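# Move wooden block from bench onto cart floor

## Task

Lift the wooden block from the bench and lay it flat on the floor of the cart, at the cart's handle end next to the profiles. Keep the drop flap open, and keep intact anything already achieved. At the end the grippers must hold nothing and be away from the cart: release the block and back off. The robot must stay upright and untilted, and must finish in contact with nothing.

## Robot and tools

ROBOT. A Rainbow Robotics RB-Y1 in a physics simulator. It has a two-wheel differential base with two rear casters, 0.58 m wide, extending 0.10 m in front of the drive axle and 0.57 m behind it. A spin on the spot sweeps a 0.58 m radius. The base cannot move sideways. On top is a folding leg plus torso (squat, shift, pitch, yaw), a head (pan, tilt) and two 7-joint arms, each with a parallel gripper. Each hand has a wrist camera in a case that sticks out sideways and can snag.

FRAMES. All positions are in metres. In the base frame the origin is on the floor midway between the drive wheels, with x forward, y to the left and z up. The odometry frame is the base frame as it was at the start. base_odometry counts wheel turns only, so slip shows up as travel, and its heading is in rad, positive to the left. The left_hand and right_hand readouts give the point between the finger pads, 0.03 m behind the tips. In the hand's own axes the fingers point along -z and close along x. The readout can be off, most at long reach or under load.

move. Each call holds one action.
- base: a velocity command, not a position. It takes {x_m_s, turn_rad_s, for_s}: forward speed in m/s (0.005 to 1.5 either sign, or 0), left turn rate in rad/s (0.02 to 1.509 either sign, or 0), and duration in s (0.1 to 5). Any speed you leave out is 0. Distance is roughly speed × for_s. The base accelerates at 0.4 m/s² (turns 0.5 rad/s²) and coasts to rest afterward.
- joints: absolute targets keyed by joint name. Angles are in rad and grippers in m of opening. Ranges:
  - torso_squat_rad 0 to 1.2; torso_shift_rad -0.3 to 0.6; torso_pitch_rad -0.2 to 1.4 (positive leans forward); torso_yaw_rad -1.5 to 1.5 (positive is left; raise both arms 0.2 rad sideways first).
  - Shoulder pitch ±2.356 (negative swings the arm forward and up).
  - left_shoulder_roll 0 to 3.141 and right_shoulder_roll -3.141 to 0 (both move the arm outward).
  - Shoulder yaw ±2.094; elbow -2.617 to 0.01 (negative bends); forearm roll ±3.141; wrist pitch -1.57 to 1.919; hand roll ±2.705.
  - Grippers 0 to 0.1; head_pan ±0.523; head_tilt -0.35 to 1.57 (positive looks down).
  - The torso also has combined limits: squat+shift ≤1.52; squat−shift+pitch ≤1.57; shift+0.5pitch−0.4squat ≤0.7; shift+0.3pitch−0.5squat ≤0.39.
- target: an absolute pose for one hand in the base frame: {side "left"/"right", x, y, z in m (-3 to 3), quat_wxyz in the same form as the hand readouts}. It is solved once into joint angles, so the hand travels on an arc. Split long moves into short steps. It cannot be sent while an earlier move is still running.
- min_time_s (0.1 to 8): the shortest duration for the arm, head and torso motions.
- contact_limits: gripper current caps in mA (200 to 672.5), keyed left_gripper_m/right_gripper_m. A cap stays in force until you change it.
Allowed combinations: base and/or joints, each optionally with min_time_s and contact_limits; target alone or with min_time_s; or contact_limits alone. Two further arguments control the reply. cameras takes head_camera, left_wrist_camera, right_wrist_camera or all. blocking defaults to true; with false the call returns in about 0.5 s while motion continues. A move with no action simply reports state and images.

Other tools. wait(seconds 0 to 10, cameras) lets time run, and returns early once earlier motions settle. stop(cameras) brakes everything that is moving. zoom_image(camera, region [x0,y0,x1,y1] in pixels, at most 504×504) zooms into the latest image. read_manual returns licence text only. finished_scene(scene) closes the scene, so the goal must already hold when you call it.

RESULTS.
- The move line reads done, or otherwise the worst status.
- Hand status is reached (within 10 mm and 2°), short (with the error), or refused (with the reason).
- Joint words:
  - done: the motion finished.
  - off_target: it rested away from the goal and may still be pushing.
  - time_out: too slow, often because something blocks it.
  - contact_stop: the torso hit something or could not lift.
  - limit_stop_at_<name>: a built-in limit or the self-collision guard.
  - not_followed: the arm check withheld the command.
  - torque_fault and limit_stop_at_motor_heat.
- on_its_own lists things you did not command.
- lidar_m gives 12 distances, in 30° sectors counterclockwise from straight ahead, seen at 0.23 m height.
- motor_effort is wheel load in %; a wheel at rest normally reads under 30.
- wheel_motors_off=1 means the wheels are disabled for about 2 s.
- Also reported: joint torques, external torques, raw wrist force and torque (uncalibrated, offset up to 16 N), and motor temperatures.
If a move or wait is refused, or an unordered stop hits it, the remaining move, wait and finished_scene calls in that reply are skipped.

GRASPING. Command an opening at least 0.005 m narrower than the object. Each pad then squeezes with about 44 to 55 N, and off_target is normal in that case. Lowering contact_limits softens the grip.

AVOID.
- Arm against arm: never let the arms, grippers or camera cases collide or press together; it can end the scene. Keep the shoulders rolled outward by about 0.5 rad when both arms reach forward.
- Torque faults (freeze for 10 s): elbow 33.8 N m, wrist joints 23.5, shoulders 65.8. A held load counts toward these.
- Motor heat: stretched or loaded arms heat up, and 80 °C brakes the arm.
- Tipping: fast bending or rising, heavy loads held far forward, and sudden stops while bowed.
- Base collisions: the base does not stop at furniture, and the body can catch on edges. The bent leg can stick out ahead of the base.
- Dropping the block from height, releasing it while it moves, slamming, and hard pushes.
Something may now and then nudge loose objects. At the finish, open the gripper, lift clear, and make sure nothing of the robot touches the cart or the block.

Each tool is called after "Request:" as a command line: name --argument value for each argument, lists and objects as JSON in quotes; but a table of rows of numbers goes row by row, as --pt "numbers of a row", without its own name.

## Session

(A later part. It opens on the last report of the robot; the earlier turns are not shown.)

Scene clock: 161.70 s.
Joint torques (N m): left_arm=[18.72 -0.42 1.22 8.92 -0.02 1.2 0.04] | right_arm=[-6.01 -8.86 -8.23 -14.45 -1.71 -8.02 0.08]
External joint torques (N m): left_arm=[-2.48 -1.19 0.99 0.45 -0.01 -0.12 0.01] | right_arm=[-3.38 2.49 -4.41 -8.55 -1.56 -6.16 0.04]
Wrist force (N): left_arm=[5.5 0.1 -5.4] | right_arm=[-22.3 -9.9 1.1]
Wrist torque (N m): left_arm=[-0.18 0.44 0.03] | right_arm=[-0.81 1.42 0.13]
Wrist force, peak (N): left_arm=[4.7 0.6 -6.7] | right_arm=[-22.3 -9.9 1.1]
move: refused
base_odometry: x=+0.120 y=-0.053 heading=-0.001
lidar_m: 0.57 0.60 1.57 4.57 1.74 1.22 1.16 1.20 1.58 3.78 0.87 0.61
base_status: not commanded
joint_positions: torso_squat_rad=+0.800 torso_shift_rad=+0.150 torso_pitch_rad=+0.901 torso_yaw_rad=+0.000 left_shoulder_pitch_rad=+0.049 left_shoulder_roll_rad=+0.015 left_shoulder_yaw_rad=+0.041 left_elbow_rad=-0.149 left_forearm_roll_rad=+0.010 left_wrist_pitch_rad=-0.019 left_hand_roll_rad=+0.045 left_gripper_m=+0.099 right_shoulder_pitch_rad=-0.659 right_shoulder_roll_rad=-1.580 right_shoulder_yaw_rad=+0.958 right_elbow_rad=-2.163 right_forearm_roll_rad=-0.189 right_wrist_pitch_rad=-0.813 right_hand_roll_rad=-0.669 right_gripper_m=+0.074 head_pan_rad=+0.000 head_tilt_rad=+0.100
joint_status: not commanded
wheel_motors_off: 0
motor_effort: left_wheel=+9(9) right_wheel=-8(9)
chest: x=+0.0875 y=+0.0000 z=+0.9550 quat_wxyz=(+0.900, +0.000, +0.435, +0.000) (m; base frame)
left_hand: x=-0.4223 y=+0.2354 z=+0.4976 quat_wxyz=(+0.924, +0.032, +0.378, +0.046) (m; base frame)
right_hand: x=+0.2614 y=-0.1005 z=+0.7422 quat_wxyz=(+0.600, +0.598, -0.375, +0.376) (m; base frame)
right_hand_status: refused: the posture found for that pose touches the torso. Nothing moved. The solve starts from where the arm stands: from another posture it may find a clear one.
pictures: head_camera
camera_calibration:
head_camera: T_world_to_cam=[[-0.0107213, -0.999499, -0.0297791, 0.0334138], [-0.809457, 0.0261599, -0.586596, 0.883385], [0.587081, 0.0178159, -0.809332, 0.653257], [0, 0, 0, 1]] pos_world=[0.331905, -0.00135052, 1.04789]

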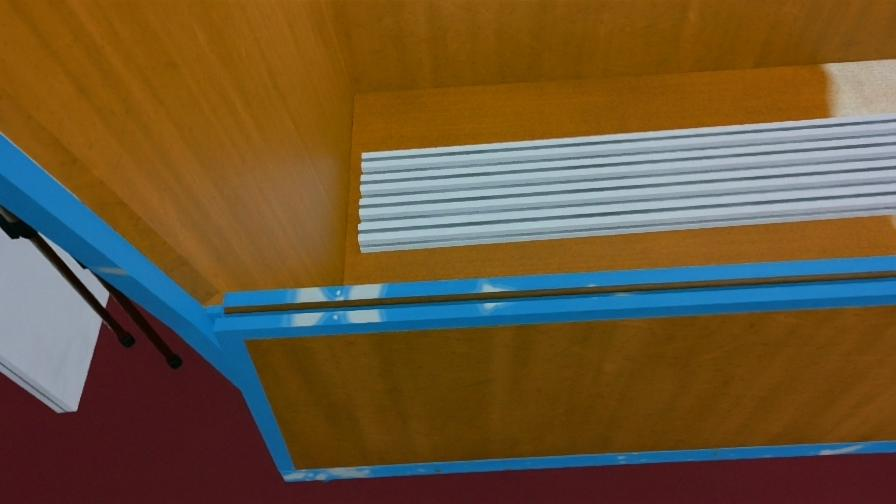

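Request:
move --target '{"side":"right","x":0.33,"y":-0.12,"z":0.88,"quat_wxyz":[0.5,0.5,-0.5,0.5]}' --min_time_s 2.5 --cameras '["head_camera"]'

Scene clock: 182.67 s.
Joint torques (N m): left_arm=[18.79 -0.16 0.84 9.05 -0.18 1.16 -0.02] | right_arm=[-12.15 -8.98 -10.31 -12.36 -2.79 -11.44 -1.56]
External joint torques (N m): left_arm=[-2.42 -0.93 0.61 0.58 -0.17 -0.15 -0.06] | right_arm=[-6.18 2.98 -5.34 -10.1 -2.48 -9.6 -1.62]
Wrist force (N): left_arm=[5.5 1.1 -5.6] | right_arm=[-37.8 -2.3 0.0]
Wrist torque (N m): left_arm=[-0.26 0.43 0.05] | right_arm=[-0.30 2.01 1.70]
Wrist force, peak (N): left_arm=[6.1 1.1 -6.6] | right_arm=[-38.5 -3.0 0.0]
move: done
base_odometry: x=+0.120 y=-0.053 heading=-0.001
lidar_m: 0.58 0.59 1.56 4.56 1.73 1.23 1.15 1.20 1.58 3.76 0.87 0.59
base_status: not commanded
joint_positions: torso_squat_rad=+0.800 torso_shift_rad=+0.150 torso_pitch_rad=+0.901 torso_yaw_rad=+0.000 left_shoulder_pitch_rad=+0.049 left_shoulder_roll_rad=+0.015 left_shoulder_yaw_rad=+0.041 left_elbow_rad=-0.149 left_forearm_roll_rad=+0.010 left_wrist_pitch_rad=-0.019 left_hand_roll_rad=+0.045 left_gripper_m=+0.099 right_shoulder_pitch_rad=-0.714 right_shoulder_roll_rad=-2.155 right_shoulder_yaw_rad=+0.750 right_elbow_rad=-2.382 right_forearm_roll_rad=-0.617 right_wrist_pitch_rad=-1.028 right_hand_roll_rad=-0.266 right_gripper_m=+0.074 head_pan_rad=+0.000 head_tilt_rad=+0.100
joint_status: all done
wheel_motors_off: 0
motor_effort: left_wheel=+8(10) right_wheel=-8(11)
chest: x=+0.0875 y=+0.0000 z=+0.9550 quat_wxyz=(+0.900, +0.000, +0.435, +0.000) (m; base frame)
left_hand: x=-0.4223 y=+0.2354 z=+0.4975 quat_wxyz=(+0.924, +0.032, +0.378, +0.046) (m; base frame)
right_hand: x=+0.3306 y=-0.1208 z=+0.8783 quat_wxyz=(+0.502, +0.498, -0.499, +0.501) (m; base frame)
right_hand_status: reached (checked arc, planned for 2.5 s): 2 mm and 0.3 deg off.
pictures: head_camera
camera_calibration:
head_camera: T_world_to_cam=[[-0.0106395, -0.999502, -0.0297218, 0.0333262], [-0.809457, 0.02606, -0.5866, 0.883389], [0.587083, 0.0178174, -0.809331, 0.653255], [0, 0, 0, 1]] pos_world=[0.331905, -0.00135082, 1.04789]

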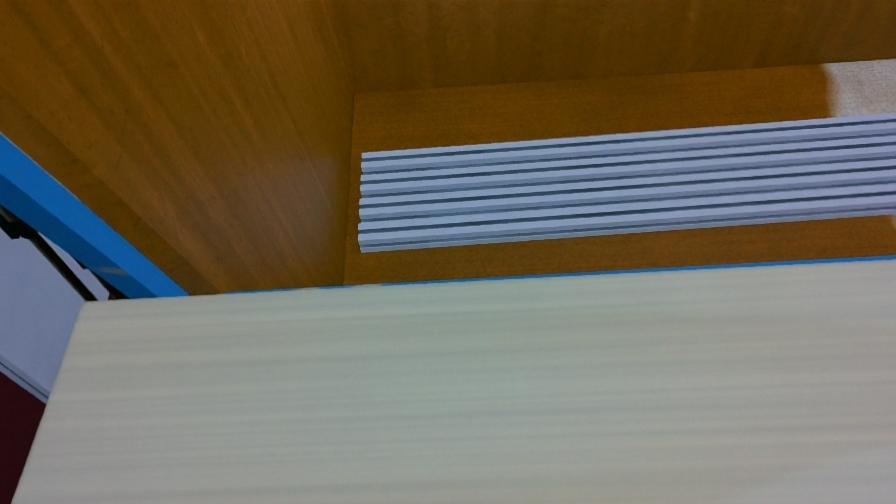

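Request:
move --target '{"side":"right","x":0.36,"y":-0.12,"z":0.8,"quat_wxyz":[0.5,0.5,-0.5,0.5]}' --min_time_s 1.5 --cameras '["head_camera"]'

Scene clock: 185.67 s.
Joint torques (N m): left_arm=[18.49 -0.11 1.17 8.99 -0.08 1.27 0.1] | right_arm=[-12.62 -9.09 -12.66 -10.27 -3.7 -6.92 -0.46]
External joint torques (N m): left_arm=[-2.71 -0.88 0.95 0.52 -0.07 -0.05 0.06] | right_arm=[-6.63 3.98 -5.89 -6.63 -3 -5.32 -0.51]
Wrist force (N): left_arm=[5.8 0.6 -6.2] | right_arm=[-25.0 0.7 0.8]
Wrist torque (N m): left_arm=[-0.30 0.48 0.07] | right_arm=[-0.30 1.46 0.34]
Wrist force, peak (N): left_arm=[5.6 0.3 -6.6] | right_arm=[-37.8 -2.6 0.0]
move: done
base_odometry: x=+0.120 y=-0.053 heading=-0.001
lidar_m: 0.57 0.60 1.55 4.57 1.75 1.23 1.15 1.20 1.57 3.77 0.87 0.60
base_status: not commanded
joint_positions: torso_squat_rad=+0.800 torso_shift_rad=+0.150 torso_pitch_rad=+0.901 torso_yaw_rad=+0.000 left_shoulder_pitch_rad=+0.049 left_shoulder_roll_rad=+0.015 left_shoulder_yaw_rad=+0.041 left_elbow_rad=-0.149 left_forearm_roll_rad=+0.010 left_wrist_pitch_rad=-0.019 left_hand_roll_rad=+0.045 left_gripper_m=+0.099 right_shoulder_pitch_rad=-0.737 right_shoulder_roll_rad=-1.706 right_shoulder_yaw_rad=+0.684 right_elbow_rad=-2.090 right_forearm_roll_rad=-0.232 right_wrist_pitch_rad=-0.909 right_hand_roll_rad=-0.571 right_gripper_m=+0.074 head_pan_rad=+0.000 head_tilt_rad=+0.100
joint_status: all done
wheel_motors_off: 0
motor_effort: left_wheel=+7(8) right_wheel=-5(9)
chest: x=+0.0875 y=+0.0000 z=+0.9549 quat_wxyz=(+0.900, +0.000, +0.435, +0.000) (m; base frame)
left_hand: x=-0.4223 y=+0.2354 z=+0.4976 quat_wxyz=(+0.924, +0.032, +0.378, +0.046) (m; base frame)
right_hand: x=+0.3599 y=-0.1207 z=+0.7985 quat_wxyz=(+0.502, +0.499, -0.499, +0.500) (m; base frame)
right_hand_status: reached (checked arc, planned for 1.5 s): 2 mm and 0.3 deg off.
pictures: head_camera
camera_calibration:
head_camera: T_world_to_cam=[[-0.0106429, -0.999501, -0.0297242, 0.0333269], [-0.809457, 0.0260641, -0.5866, 0.88333], [0.587083, 0.0178173, -0.809331, 0.653174], [0, 0, 0, 1]] pos_world=[0.331905, -0.00135081, 1.04779]

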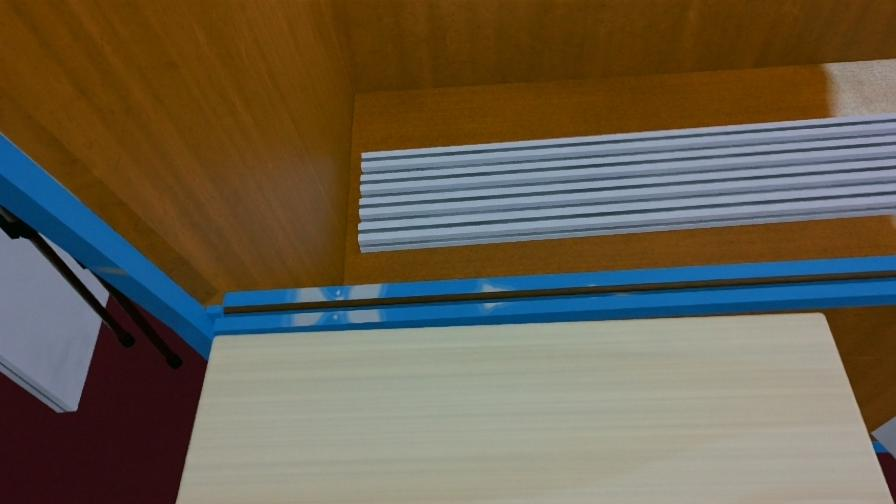

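Request:
move --base '{"x_m_s":0.15,"for_s":2.0}' --joints '{"head_tilt_rad":0.4,"head_pan_rad":0.1}' --cameras '["head_camera"]'

Scene clock: 189.30 s.
Joint torques (N m): left_arm=[19.17 -0.33 0.94 9.16 -0.1 1.07 -0.01] | right_arm=[-11.89 -9.18 -11.88 -10.28 -3.61 -7.09 -0.4]
External joint torques (N m): left_arm=[-2.04 -1.1 0.72 0.69 -0.09 -0.25 -0.05] | right_arm=[-5.91 3.89 -5.11 -6.64 -2.92 -5.48 -0.45]
Wrist force (N): left_arm=[5.9 0.5 -6.1] | right_arm=[-24.5 1.0 1.0]
Wrist torque (N m): left_arm=[-0.23 0.52 0.01] | right_arm=[-0.21 1.54 0.36]
Wrist force, peak (N): left_arm=[6.5 0.3 -6.4] | right_arm=[-25.8 -2.0 1.1]
move: done
base_odometry: x=+0.420 y=-0.053 heading=+0.000
lidar_m: 0.28 0.28 0.79 3.58 2.20 1.53 1.45 1.50 1.98 4.70 0.42 0.29
base_status: done (sent for 2 of 2 s)
joint_positions: torso_squat_rad=+0.800 torso_shift_rad=+0.150 torso_pitch_rad=+0.901 torso_yaw_rad=+0.000 left_shoulder_pitch_rad=+0.049 left_shoulder_roll_rad=+0.015 left_shoulder_yaw_rad=+0.041 left_elbow_rad=-0.149 left_forearm_roll_rad=+0.010 left_wrist_pitch_rad=-0.019 left_hand_roll_rad=+0.045 left_gripper_m=+0.099 right_shoulder_pitch_rad=-0.737 right_shoulder_roll_rad=-1.706 right_shoulder_yaw_rad=+0.684 right_elbow_rad=-2.090 right_forearm_roll_rad=-0.232 right_wrist_pitch_rad=-0.909 right_hand_roll_rad=-0.571 right_gripper_m=+0.074 head_pan_rad=+0.100 head_tilt_rad=+0.400
joint_status: all done
wheel_motors_off: 0
motor_effort: left_wheel=+2(28) right_wheel=-3(19)
chest: x=+0.0876 y=+0.0000 z=+0.9549 quat_wxyz=(+0.900, +0.000, +0.435, +0.000) (m; base frame)
left_hand: x=-0.4223 y=+0.2354 z=+0.4976 quat_wxyz=(+0.924, +0.032, +0.378, +0.046) (m; base frame)
right_hand: x=+0.3600 y=-0.1207 z=+0.7984 quat_wxyz=(+0.502, +0.499, -0.499, +0.500) (m; base frame)
pictures: head_camera
camera_calibration:
head_camera: T_world_to_cam=[[0.0429567, -0.993706, -0.103455, 0.0978685], [-0.947268, -0.00759737, -0.320352, 0.636201], [0.31755, 0.111761, -0.941632, 0.863161], [0, 0, 0, 1]] pos_world=[0.324352, 0.00561858, 1.02671]

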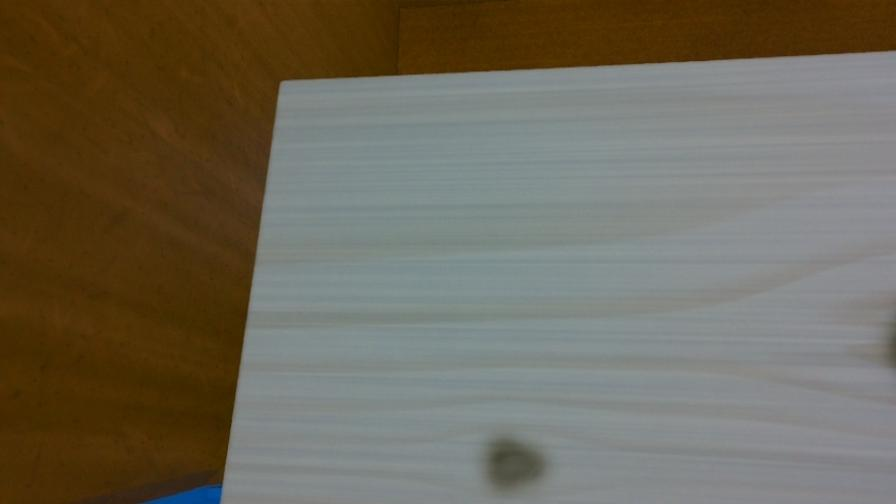

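Request:
move --target '{"side":"right","x":0.34,"y":-0.38,"z":0.8,"quat_wxyz":[0.5,0.5,-0.5,0.5]}' --min_time_s 3 --cameras '["head_camera"]'

Request:
zoom_image --camera "head_camera" --region '[200, 0, 704, 504]'

Scene clock: 193.87 s.
Joint torques (N m): left_arm=[18.71 0.05 0.96 9.01 -0.01 1.09 0.05] | right_arm=[-6.03 -15.12 -5.74 0.68 -3.83 -7.04 -0.04]
External joint torques (N m): left_arm=[-2.5 -0.73 0.73 0.54 -0.01 -0.23 0.01] | right_arm=[-4.79 -2.03 -1.28 -2.07 -2.89 -5.44 -0.09]
Wrist force (N): left_arm=[5.0 0.7 -5.8] | right_arm=[-23.2 1.8 -5.8]
Wrist torque (N m): left_arm=[-0.25 0.36 0.07] | right_arm=[-0.21 1.45 0.14]
Wrist force, peak (N): left_arm=[6.2 0.6 -6.3] | right_arm=[-24.8 0.6 -4.4]
move: short
base_odometry: x=+0.420 y=-0.053 heading=+0.000
lidar_m: 0.27 0.29 0.79 3.59 2.20 1.54 1.44 1.50 1.97 4.71 0.42 0.28
base_status: not commanded
joint_positions: torso_squat_rad=+0.800 torso_shift_rad=+0.150 torso_pitch_rad=+0.901 torso_yaw_rad=+0.000 left_shoulder_pitch_rad=+0.049 left_shoulder_roll_rad=+0.015 left_shoulder_yaw_rad=+0.041 left_elbow_rad=-0.149 left_forearm_roll_rad=+0.010 left_wrist_pitch_rad=-0.019 left_hand_roll_rad=+0.045 left_gripper_m=+0.099 right_shoulder_pitch_rad=-1.821 right_shoulder_roll_rad=-2.122 right_shoulder_yaw_rad=+2.094 right_elbow_rad=-1.501 right_forearm_roll_rad=-0.240 right_wrist_pitch_rad=-1.569 right_hand_roll_rad=-0.481 right_gripper_m=+0.074 head_pan_rad=+0.100 head_tilt_rad=+0.400
joint_status: all done
wheel_motors_off: 0
motor_effort: left_wheel=+2(3) right_wheel=-3(5)
chest: x=+0.0875 y=+0.0000 z=+0.9549 quat_wxyz=(+0.900, +0.000, +0.435, +0.000) (m; base frame)
left_hand: x=-0.4223 y=+0.2354 z=+0.4976 quat_wxyz=(+0.924, +0.032, +0.378, +0.046) (m; base frame)
right_hand: x=+0.3398 y=-0.3797 z=+0.7993 quat_wxyz=(+0.604, +0.384, -0.455, +0.531) (m; base frame)
right_hand_status: short (checked arc, as near as the solve gets, planned for 3.0 s): 1 mm and 19.0 deg off. The place is met; only the turn is off.
pictures: head_camera
camera_calibration:
head_camera: T_world_to_cam=[[0.0429979, -0.993695, -0.103545, 0.0979475], [-0.947267, -0.0076074, -0.320354, 0.636203], [0.317547, 0.111859, -0.941622, 0.863151], [0, 0, 0, 1]] pos_world=[0.324352, 0.00561831, 1.02671]

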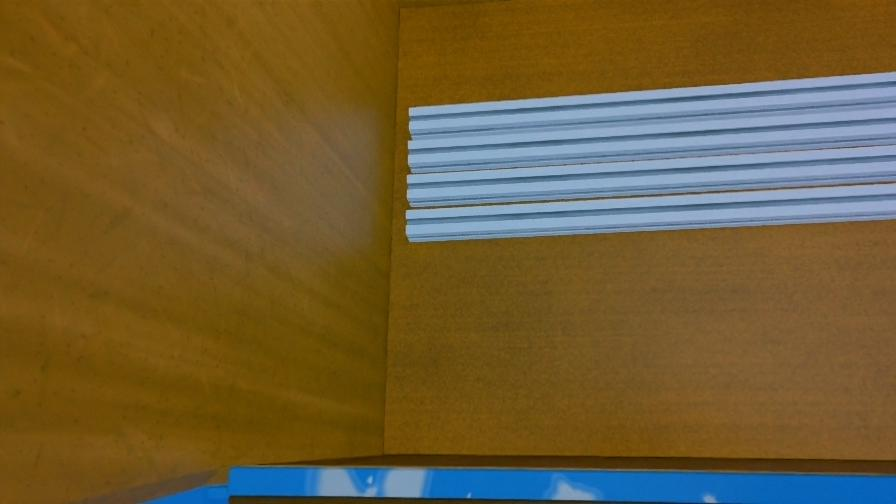

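Scaled by 1.000.

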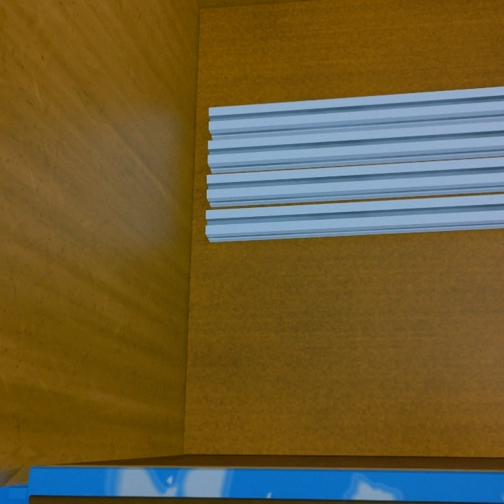

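Request:
move --target '{"side":"right","x":0.44,"y":-0.2,"z":0.82,"quat_wxyz":[0.511,0.489,-0.511,0.489]}' --min_time_s 3 --cameras '["head_camera"]'

Scene clock: 211.47 s.
Joint torques (N m): left_arm=[18.76 0 1.02 9.01 -0.02 1.02 0.06] | right_arm=[-16.25 -8.37 -13.71 -4.43 -4.74 -6.69 -0.62]
External joint torques (N m): left_arm=[-2.45 -0.78 0.8 0.54 -0.01 -0.3 0.02] | right_arm=[-7.38 1.03 -6.63 -4.54 -3.77 -5.11 -0.67]
Wrist force (N): left_arm=[5.3 0.4 -6.1] | right_arm=[-24.8 0.2 0.9]
Wrist torque (N m): left_arm=[-0.19 0.44 0.06] | right_arm=[-0.11 1.54 0.35]
Wrist force, peak (N): left_arm=[5.8 0.8 -6.8] | right_arm=[-25.0 0.7 0.9]
move: done
base_odometry: x=+0.420 y=-0.053 heading=+0.000
lidar_m: 0.27 0.28 0.80 3.58 2.20 1.54 1.44 1.51 1.99 4.69 0.42 0.29
base_status: not commanded
joint_positions: torso_squat_rad=+0.800 torso_shift_rad=+0.150 torso_pitch_rad=+0.901 torso_yaw_rad=+0.000 left_shoulder_pitch_rad=+0.049 left_shoulder_roll_rad=+0.015 left_shoulder_yaw_rad=+0.041 left_elbow_rad=-0.149 left_forearm_roll_rad=+0.010 left_wrist_pitch_rad=-0.019 left_hand_roll_rad=+0.045 left_gripper_m=+0.099 right_shoulder_pitch_rad=-2.018 right_shoulder_roll_rad=-1.789 right_shoulder_yaw_rad=+1.980 right_elbow_rad=-1.712 right_forearm_roll_rad=-0.451 right_wrist_pitch_rad=-1.288 right_hand_roll_rad=-0.597 right_gripper_m=+0.074 head_pan_rad=+0.100 head_tilt_rad=+0.400
joint_status: all done
wheel_motors_off: 0
motor_effort: left_wheel=+2(3) right_wheel=-4(5)
chest: x=+0.0875 y=+0.0000 z=+0.9549 quat_wxyz=(+0.900, +0.000, +0.435, +0.000) (m; base frame)
left_hand: x=-0.4223 y=+0.2354 z=+0.4976 quat_wxyz=(+0.924, +0.032, +0.378, +0.046) (m; base frame)
right_hand: x=+0.4397 y=-0.2007 z=+0.8186 quat_wxyz=(+0.513, +0.488, -0.510, +0.489) (m; base frame)
right_hand_status: reached (checked arc, planned for 3.0 s): 2 mm and 0.3 deg off.
pictures: head_camera
camera_calibration:
head_camera: T_world_to_cam=[[0.0429979, -0.993695, -0.103545, 0.0979475], [-0.947267, -0.0076074, -0.320354, 0.636203], [0.317547, 0.111859, -0.941622, 0.863151], [0, 0, 0, 1]] pos_world=[0.324352, 0.00561831, 1.02671]

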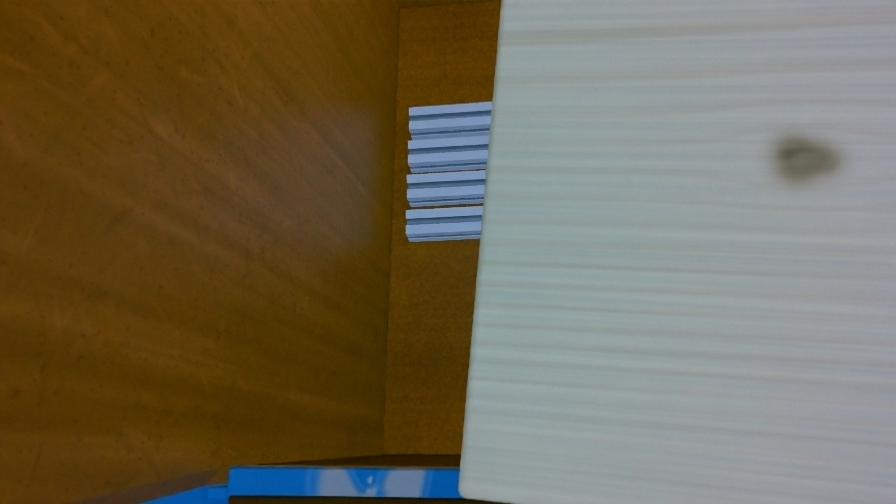

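Request:
move --joints '{"torso_squat_rad":0.85,"torso_shift_rad":0.42,"torso_pitch_rad":1.1,"head_tilt_rad":0.2}' --min_time_s 3 --cameras '["head_camera"]'

Scene clock: 217.57 s.
Joint torques (N m): left_arm=[21.45 0.04 1.22 9.86 -0.04 1.49 0.02] | right_arm=[-13.35 -10.82 -11.43 -5.12 -3.41 -7.62 -0.51]
External joint torques (N m): left_arm=[-2.84 -0.68 0.97 0.23 -0.04 -0.1 -0.03] | right_arm=[-6.11 0.4 -5.75 -4.38 -2.76 -5.86 -0.56]
Wrist force (N): left_arm=[6.6 -0.2 -5.3] | right_arm=[-24.4 -4.2 0.8]
Wrist torque (N m): left_arm=[-0.12 0.56 0.03] | right_arm=[-0.56 1.45 0.33]
Wrist force, peak (N): left_arm=[6.6 0.2 -6.3] | right_arm=[-26.9 -1.1 0.2]
move: done
base_odometry: x=+0.420 y=-0.053 heading=-0.001
lidar_m: 0.33 0.34 0.80 3.58 2.20 1.53 1.45 1.50 1.98 4.70 0.47 0.35
base_status: not commanded
joint_positions: torso_squat_rad=+0.850 torso_shift_rad=+0.420 torso_pitch_rad=+1.101 torso_yaw_rad=+0.000 left_shoulder_pitch_rad=+0.049 left_shoulder_roll_rad=+0.015 left_shoulder_yaw_rad=+0.041 left_elbow_rad=-0.149 left_forearm_roll_rad=+0.010 left_wrist_pitch_rad=-0.019 left_hand_roll_rad=+0.045 left_gripper_m=+0.099 right_shoulder_pitch_rad=-2.018 right_shoulder_roll_rad=-1.789 right_shoulder_yaw_rad=+1.979 right_elbow_rad=-1.712 right_forearm_roll_rad=-0.452 right_wrist_pitch_rad=-1.288 right_hand_roll_rad=-0.597 right_gripper_m=+0.074 head_pan_rad=+0.100 head_tilt_rad=+0.200
joint_status: all done
wheel_motors_off: 0
motor_effort: left_wheel=-4(16) right_wheel=+5(8)
chest: x=+0.2364 y=-0.0001 z=+0.8425 quat_wxyz=(+0.852, +0.000, +0.523, +0.000) (m; base frame)
left_hand: x=-0.3542 y=+0.2354 z=+0.4958 quat_wxyz=(+0.882, +0.036, +0.469, +0.042) (m; base frame)
right_hand: x=+0.5545 y=-0.2007 z=+0.6389 quat_wxyz=(+0.561, +0.535, -0.456, +0.438) (m; base frame)
pictures: head_camera
camera_calibration:
head_camera: T_world_to_cam=[[0.026053, -0.993076, -0.114549, 0.0924339], [-0.947575, 0.0119723, -0.319309, 0.745741], [0.318469, 0.116863, -0.940702, 0.669171], [0, 0, 0, 1]] pos_world=[0.491127, 0.00466419, 0.878201]

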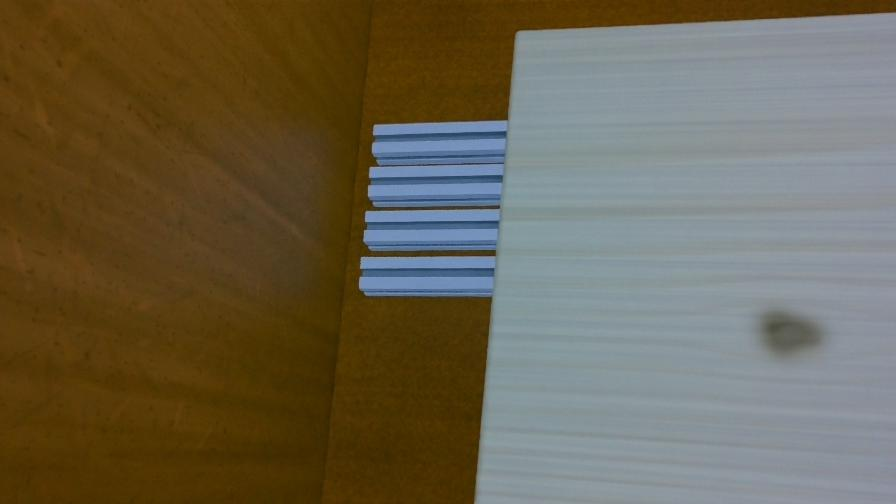

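Request:
move --base '{"x_m_s":0.1,"for_s":0.9}'

Request:
move --target '{"side":"right","x":0.40,"y":-0.12,"z":0.66,"quat_wxyz":[0.570,0.418,-0.443,0.5515]}' --min_time_s 3 --cameras '["head_camera"]'

Scene clock: 221.10 s.
Joint torques (N m): left_arm=[21.57 -0.12 0.85 9.87 -0.12 1.48 -0.02] | right_arm=[-12.39 -10.95 -10.75 -5.8 -3.03 -7.59 -0.55]
External joint torques (N m): left_arm=[-2.71 -0.84 0.61 0.23 -0.11 -0.11 -0.07] | right_arm=[-5.15 0.27 -5.07 -5.07 -2.39 -5.83 -0.6]
Wrist force (N): left_arm=[6.4 0.0 -5.1] | right_arm=[-23.6 -4.3 1.0]
Wrist torque (N m): left_arm=[-0.16 0.51 0.05] | right_arm=[-0.56 1.55 0.34]
Wrist force, peak (N): left_arm=[6.8 0.6 -6.1] | right_arm=[-27.5 -6.3 -3.8]
move: done
base_odometry: x=+0.510 y=-0.054 heading=-0.001
lidar_m: 0.26 0.28 0.67 1.43 2.32 1.63 1.54 1.59 2.09 0.90 0.36 0.28
base_status: done (sent for 0.9 of 0.9 s)
joint_positions: torso_squat_rad=+0.850 torso_shift_rad=+0.420 torso_pitch_rad=+1.101 torso_yaw_rad=+0.000 left_shoulder_pitch_rad=+0.049 left_shoulder_roll_rad=+0.015 left_shoulder_yaw_rad=+0.041 left_elbow_rad=-0.149 left_forearm_roll_rad=+0.010 left_wrist_pitch_rad=-0.019 left_hand_roll_rad=+0.045 left_gripper_m=+0.099 right_shoulder_pitch_rad=-2.018 right_shoulder_roll_rad=-1.789 right_shoulder_yaw_rad=+1.979 right_elbow_rad=-1.712 right_forearm_roll_rad=-0.452 right_wrist_pitch_rad=-1.288 right_hand_roll_rad=-0.597 right_gripper_m=+0.074 head_pan_rad=+0.100 head_tilt_rad=+0.200
joint_status: not commanded
wheel_motors_off: 0
motor_effort: left_wheel=-7(35) right_wheel=+4(57)
chest: x=+0.2364 y=-0.0001 z=+0.8424 quat_wxyz=(+0.852, +0.000, +0.523, +0.000) (m; base frame)
left_hand: x=-0.3542 y=+0.2354 z=+0.4957 quat_wxyz=(+0.882, +0.036, +0.469, +0.042) (m; base frame)
right_hand: x=+0.5547 y=-0.2007 z=+0.6390 quat_wxyz=(+0.561, +0.534, -0.456, +0.438) (m; base frame)
pictures: none

Scene clock: 224.43 s.
Joint torques (N m): left_arm=[21.51 0.05 1.05 9.77 -0.08 1.41 0.11] | right_arm=[4.62 -8.81 0.21 3.34 6.3 8.38 3.69]
External joint torques (N m): left_arm=[-2.76 -0.67 0.8 0.14 -0.07 -0.17 0.07] | right_arm=[5.73 -0.48 3.2 8.81 6.27 10.22 3.64]
Wrist force (N): left_arm=[6.3 0.9 -5.1] | right_arm=[18.2 -14.4 14.6]
Wrist torque (N m): left_arm=[-0.26 0.47 0.07] | right_arm=[-0.77 -4.80 -3.72]
Wrist force, peak (N): left_arm=[6.7 0.4 -5.9] | right_arm=[19.4 -16.5 19.1]
move: done
base_odometry: x=+0.510 y=-0.054 heading=-0.001
lidar_m: 0.26 0.28 0.67 1.43 2.34 1.63 1.54 1.60 2.10 0.91 0.36 0.28
base_status: not commanded
joint_positions: torso_squat_rad=+0.850 torso_shift_rad=+0.420 torso_pitch_rad=+1.100 torso_yaw_rad=+0.000 left_shoulder_pitch_rad=+0.049 left_shoulder_roll_rad=+0.015 left_shoulder_yaw_rad=+0.041 left_elbow_rad=-0.149 left_forearm_roll_rad=+0.010 left_wrist_pitch_rad=-0.019 left_hand_roll_rad=+0.045 left_gripper_m=+0.099 right_shoulder_pitch_rad=-1.945 right_shoulder_roll_rad=-2.132 right_shoulder_yaw_rad=+2.093 right_elbow_rad=-2.545 right_forearm_roll_rad=-0.320 right_wrist_pitch_rad=-0.590 right_hand_roll_rad=-0.113 right_gripper_m=+0.077 head_pan_rad=+0.100 head_tilt_rad=+0.200
joint_status: all done
wheel_motors_off: 0
motor_effort: left_wheel=-8(8) right_wheel=+4(6)
chest: x=+0.2361 y=-0.0001 z=+0.8428 quat_wxyz=(+0.853, +0.000, +0.523, +0.000) (m; base frame)
left_hand: x=-0.3541 y=+0.2354 z=+0.4954 quat_wxyz=(+0.882, +0.036, +0.468, +0.042) (m; base frame)
right_hand: x=+0.3994 y=-0.1196 z=+0.6620 quat_wxyz=(+0.568, +0.422, -0.438, +0.554) (m; base frame)
right_hand_status: reached (checked arc, planned for 3.0 s): 2 mm and 0.9 deg off.
pictures: head_camera
camera_calibration:
head_camera: T_world_to_cam=[[0.0262358, -0.993089, -0.114396, 0.0922993], [-0.947235, 0.0118738, -0.32032, 0.746306], [0.319465, 0.116763, -0.940377, 0.66918], [0, 0, 0, 1]] pos_world=[0.490726, 0.00466413, 0.878897]

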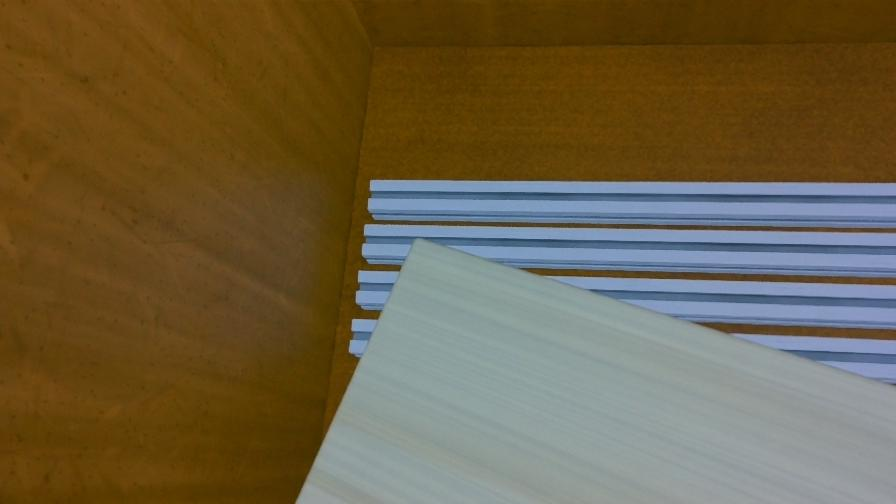

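Request:
move --target '{"side":"right","x":0.48,"y":-0.15,"z":0.58,"quat_wxyz":[0.570,0.418,-0.443,0.5515]}' --min_time_s 2 --cameras '["head_camera"]'

Scene clock: 228.30 s.
Joint torques (N m): left_arm=[21.54 -0.06 0.94 9.9 -0.03 1.5 -0.05] | right_arm=[-11.08 -7.39 -9.22 -9.86 -0.95 -7.72 -0.61]
External joint torques (N m): left_arm=[-2.74 -0.78 0.69 0.27 -0.03 -0.09 -0.1] | right_arm=[-5.76 2.3 -4.91 -6.45 -0.88 -5.9 -0.66]
Wrist force (N): left_arm=[6.6 0.8 -5.4] | right_arm=[-23.6 1.4 -5.1]
Wrist torque (N m): left_arm=[-0.24 0.54 0.06] | right_arm=[-0.09 1.52 0.47]
Wrist force, peak (N): left_arm=[7.5 0.1 -4.5] | right_arm=[24.9 -26.0 -4.4]
move: done
base_odometry: x=+0.510 y=-0.054 heading=-0.001
lidar_m: 0.26 0.28 0.67 1.42 2.32 1.64 1.53 1.59 2.10 0.93 0.37 0.27
base_status: not commanded
joint_positions: torso_squat_rad=+0.850 torso_shift_rad=+0.420 torso_pitch_rad=+1.100 torso_yaw_rad=+0.000 left_shoulder_pitch_rad=+0.049 left_shoulder_roll_rad=+0.015 left_shoulder_yaw_rad=+0.041 left_elbow_rad=-0.149 left_forearm_roll_rad=+0.010 left_wrist_pitch_rad=-0.019 left_hand_roll_rad=+0.045 left_gripper_m=+0.099 right_shoulder_pitch_rad=-1.995 right_shoulder_roll_rad=-1.815 right_shoulder_yaw_rad=+2.088 right_elbow_rad=-2.066 right_forearm_roll_rad=-0.471 right_wrist_pitch_rad=-0.791 right_hand_roll_rad=-0.125 right_gripper_m=+0.078 head_pan_rad=+0.100 head_tilt_rad=+0.200
joint_status: all done
wheel_motors_off: 0
motor_effort: left_wheel=-8(9) right_wheel=+7(8)
chest: x=+0.2363 y=-0.0001 z=+0.8426 quat_wxyz=(+0.852, +0.000, +0.523, +0.000) (m; base frame)
left_hand: x=-0.3541 y=+0.2354 z=+0.4956 quat_wxyz=(+0.882, +0.036, +0.469, +0.042) (m; base frame)
right_hand: x=+0.4798 y=-0.1510 z=+0.5786 quat_wxyz=(+0.573, +0.415, -0.440, +0.553) (m; base frame)
right_hand_status: reached (checked arc, planned for 2.0 s): 2 mm and 0.6 deg off.
pictures: head_camera
camera_calibration:
head_camera: T_world_to_cam=[[0.0260592, -0.993087, -0.114448, 0.0923674], [-0.947473, 0.0119713, -0.319612, 0.745926], [0.318773, 0.116765, -0.940611, 0.669162], [0, 0, 0, 1]] pos_world=[0.491027, 0.00466442, 0.8784]

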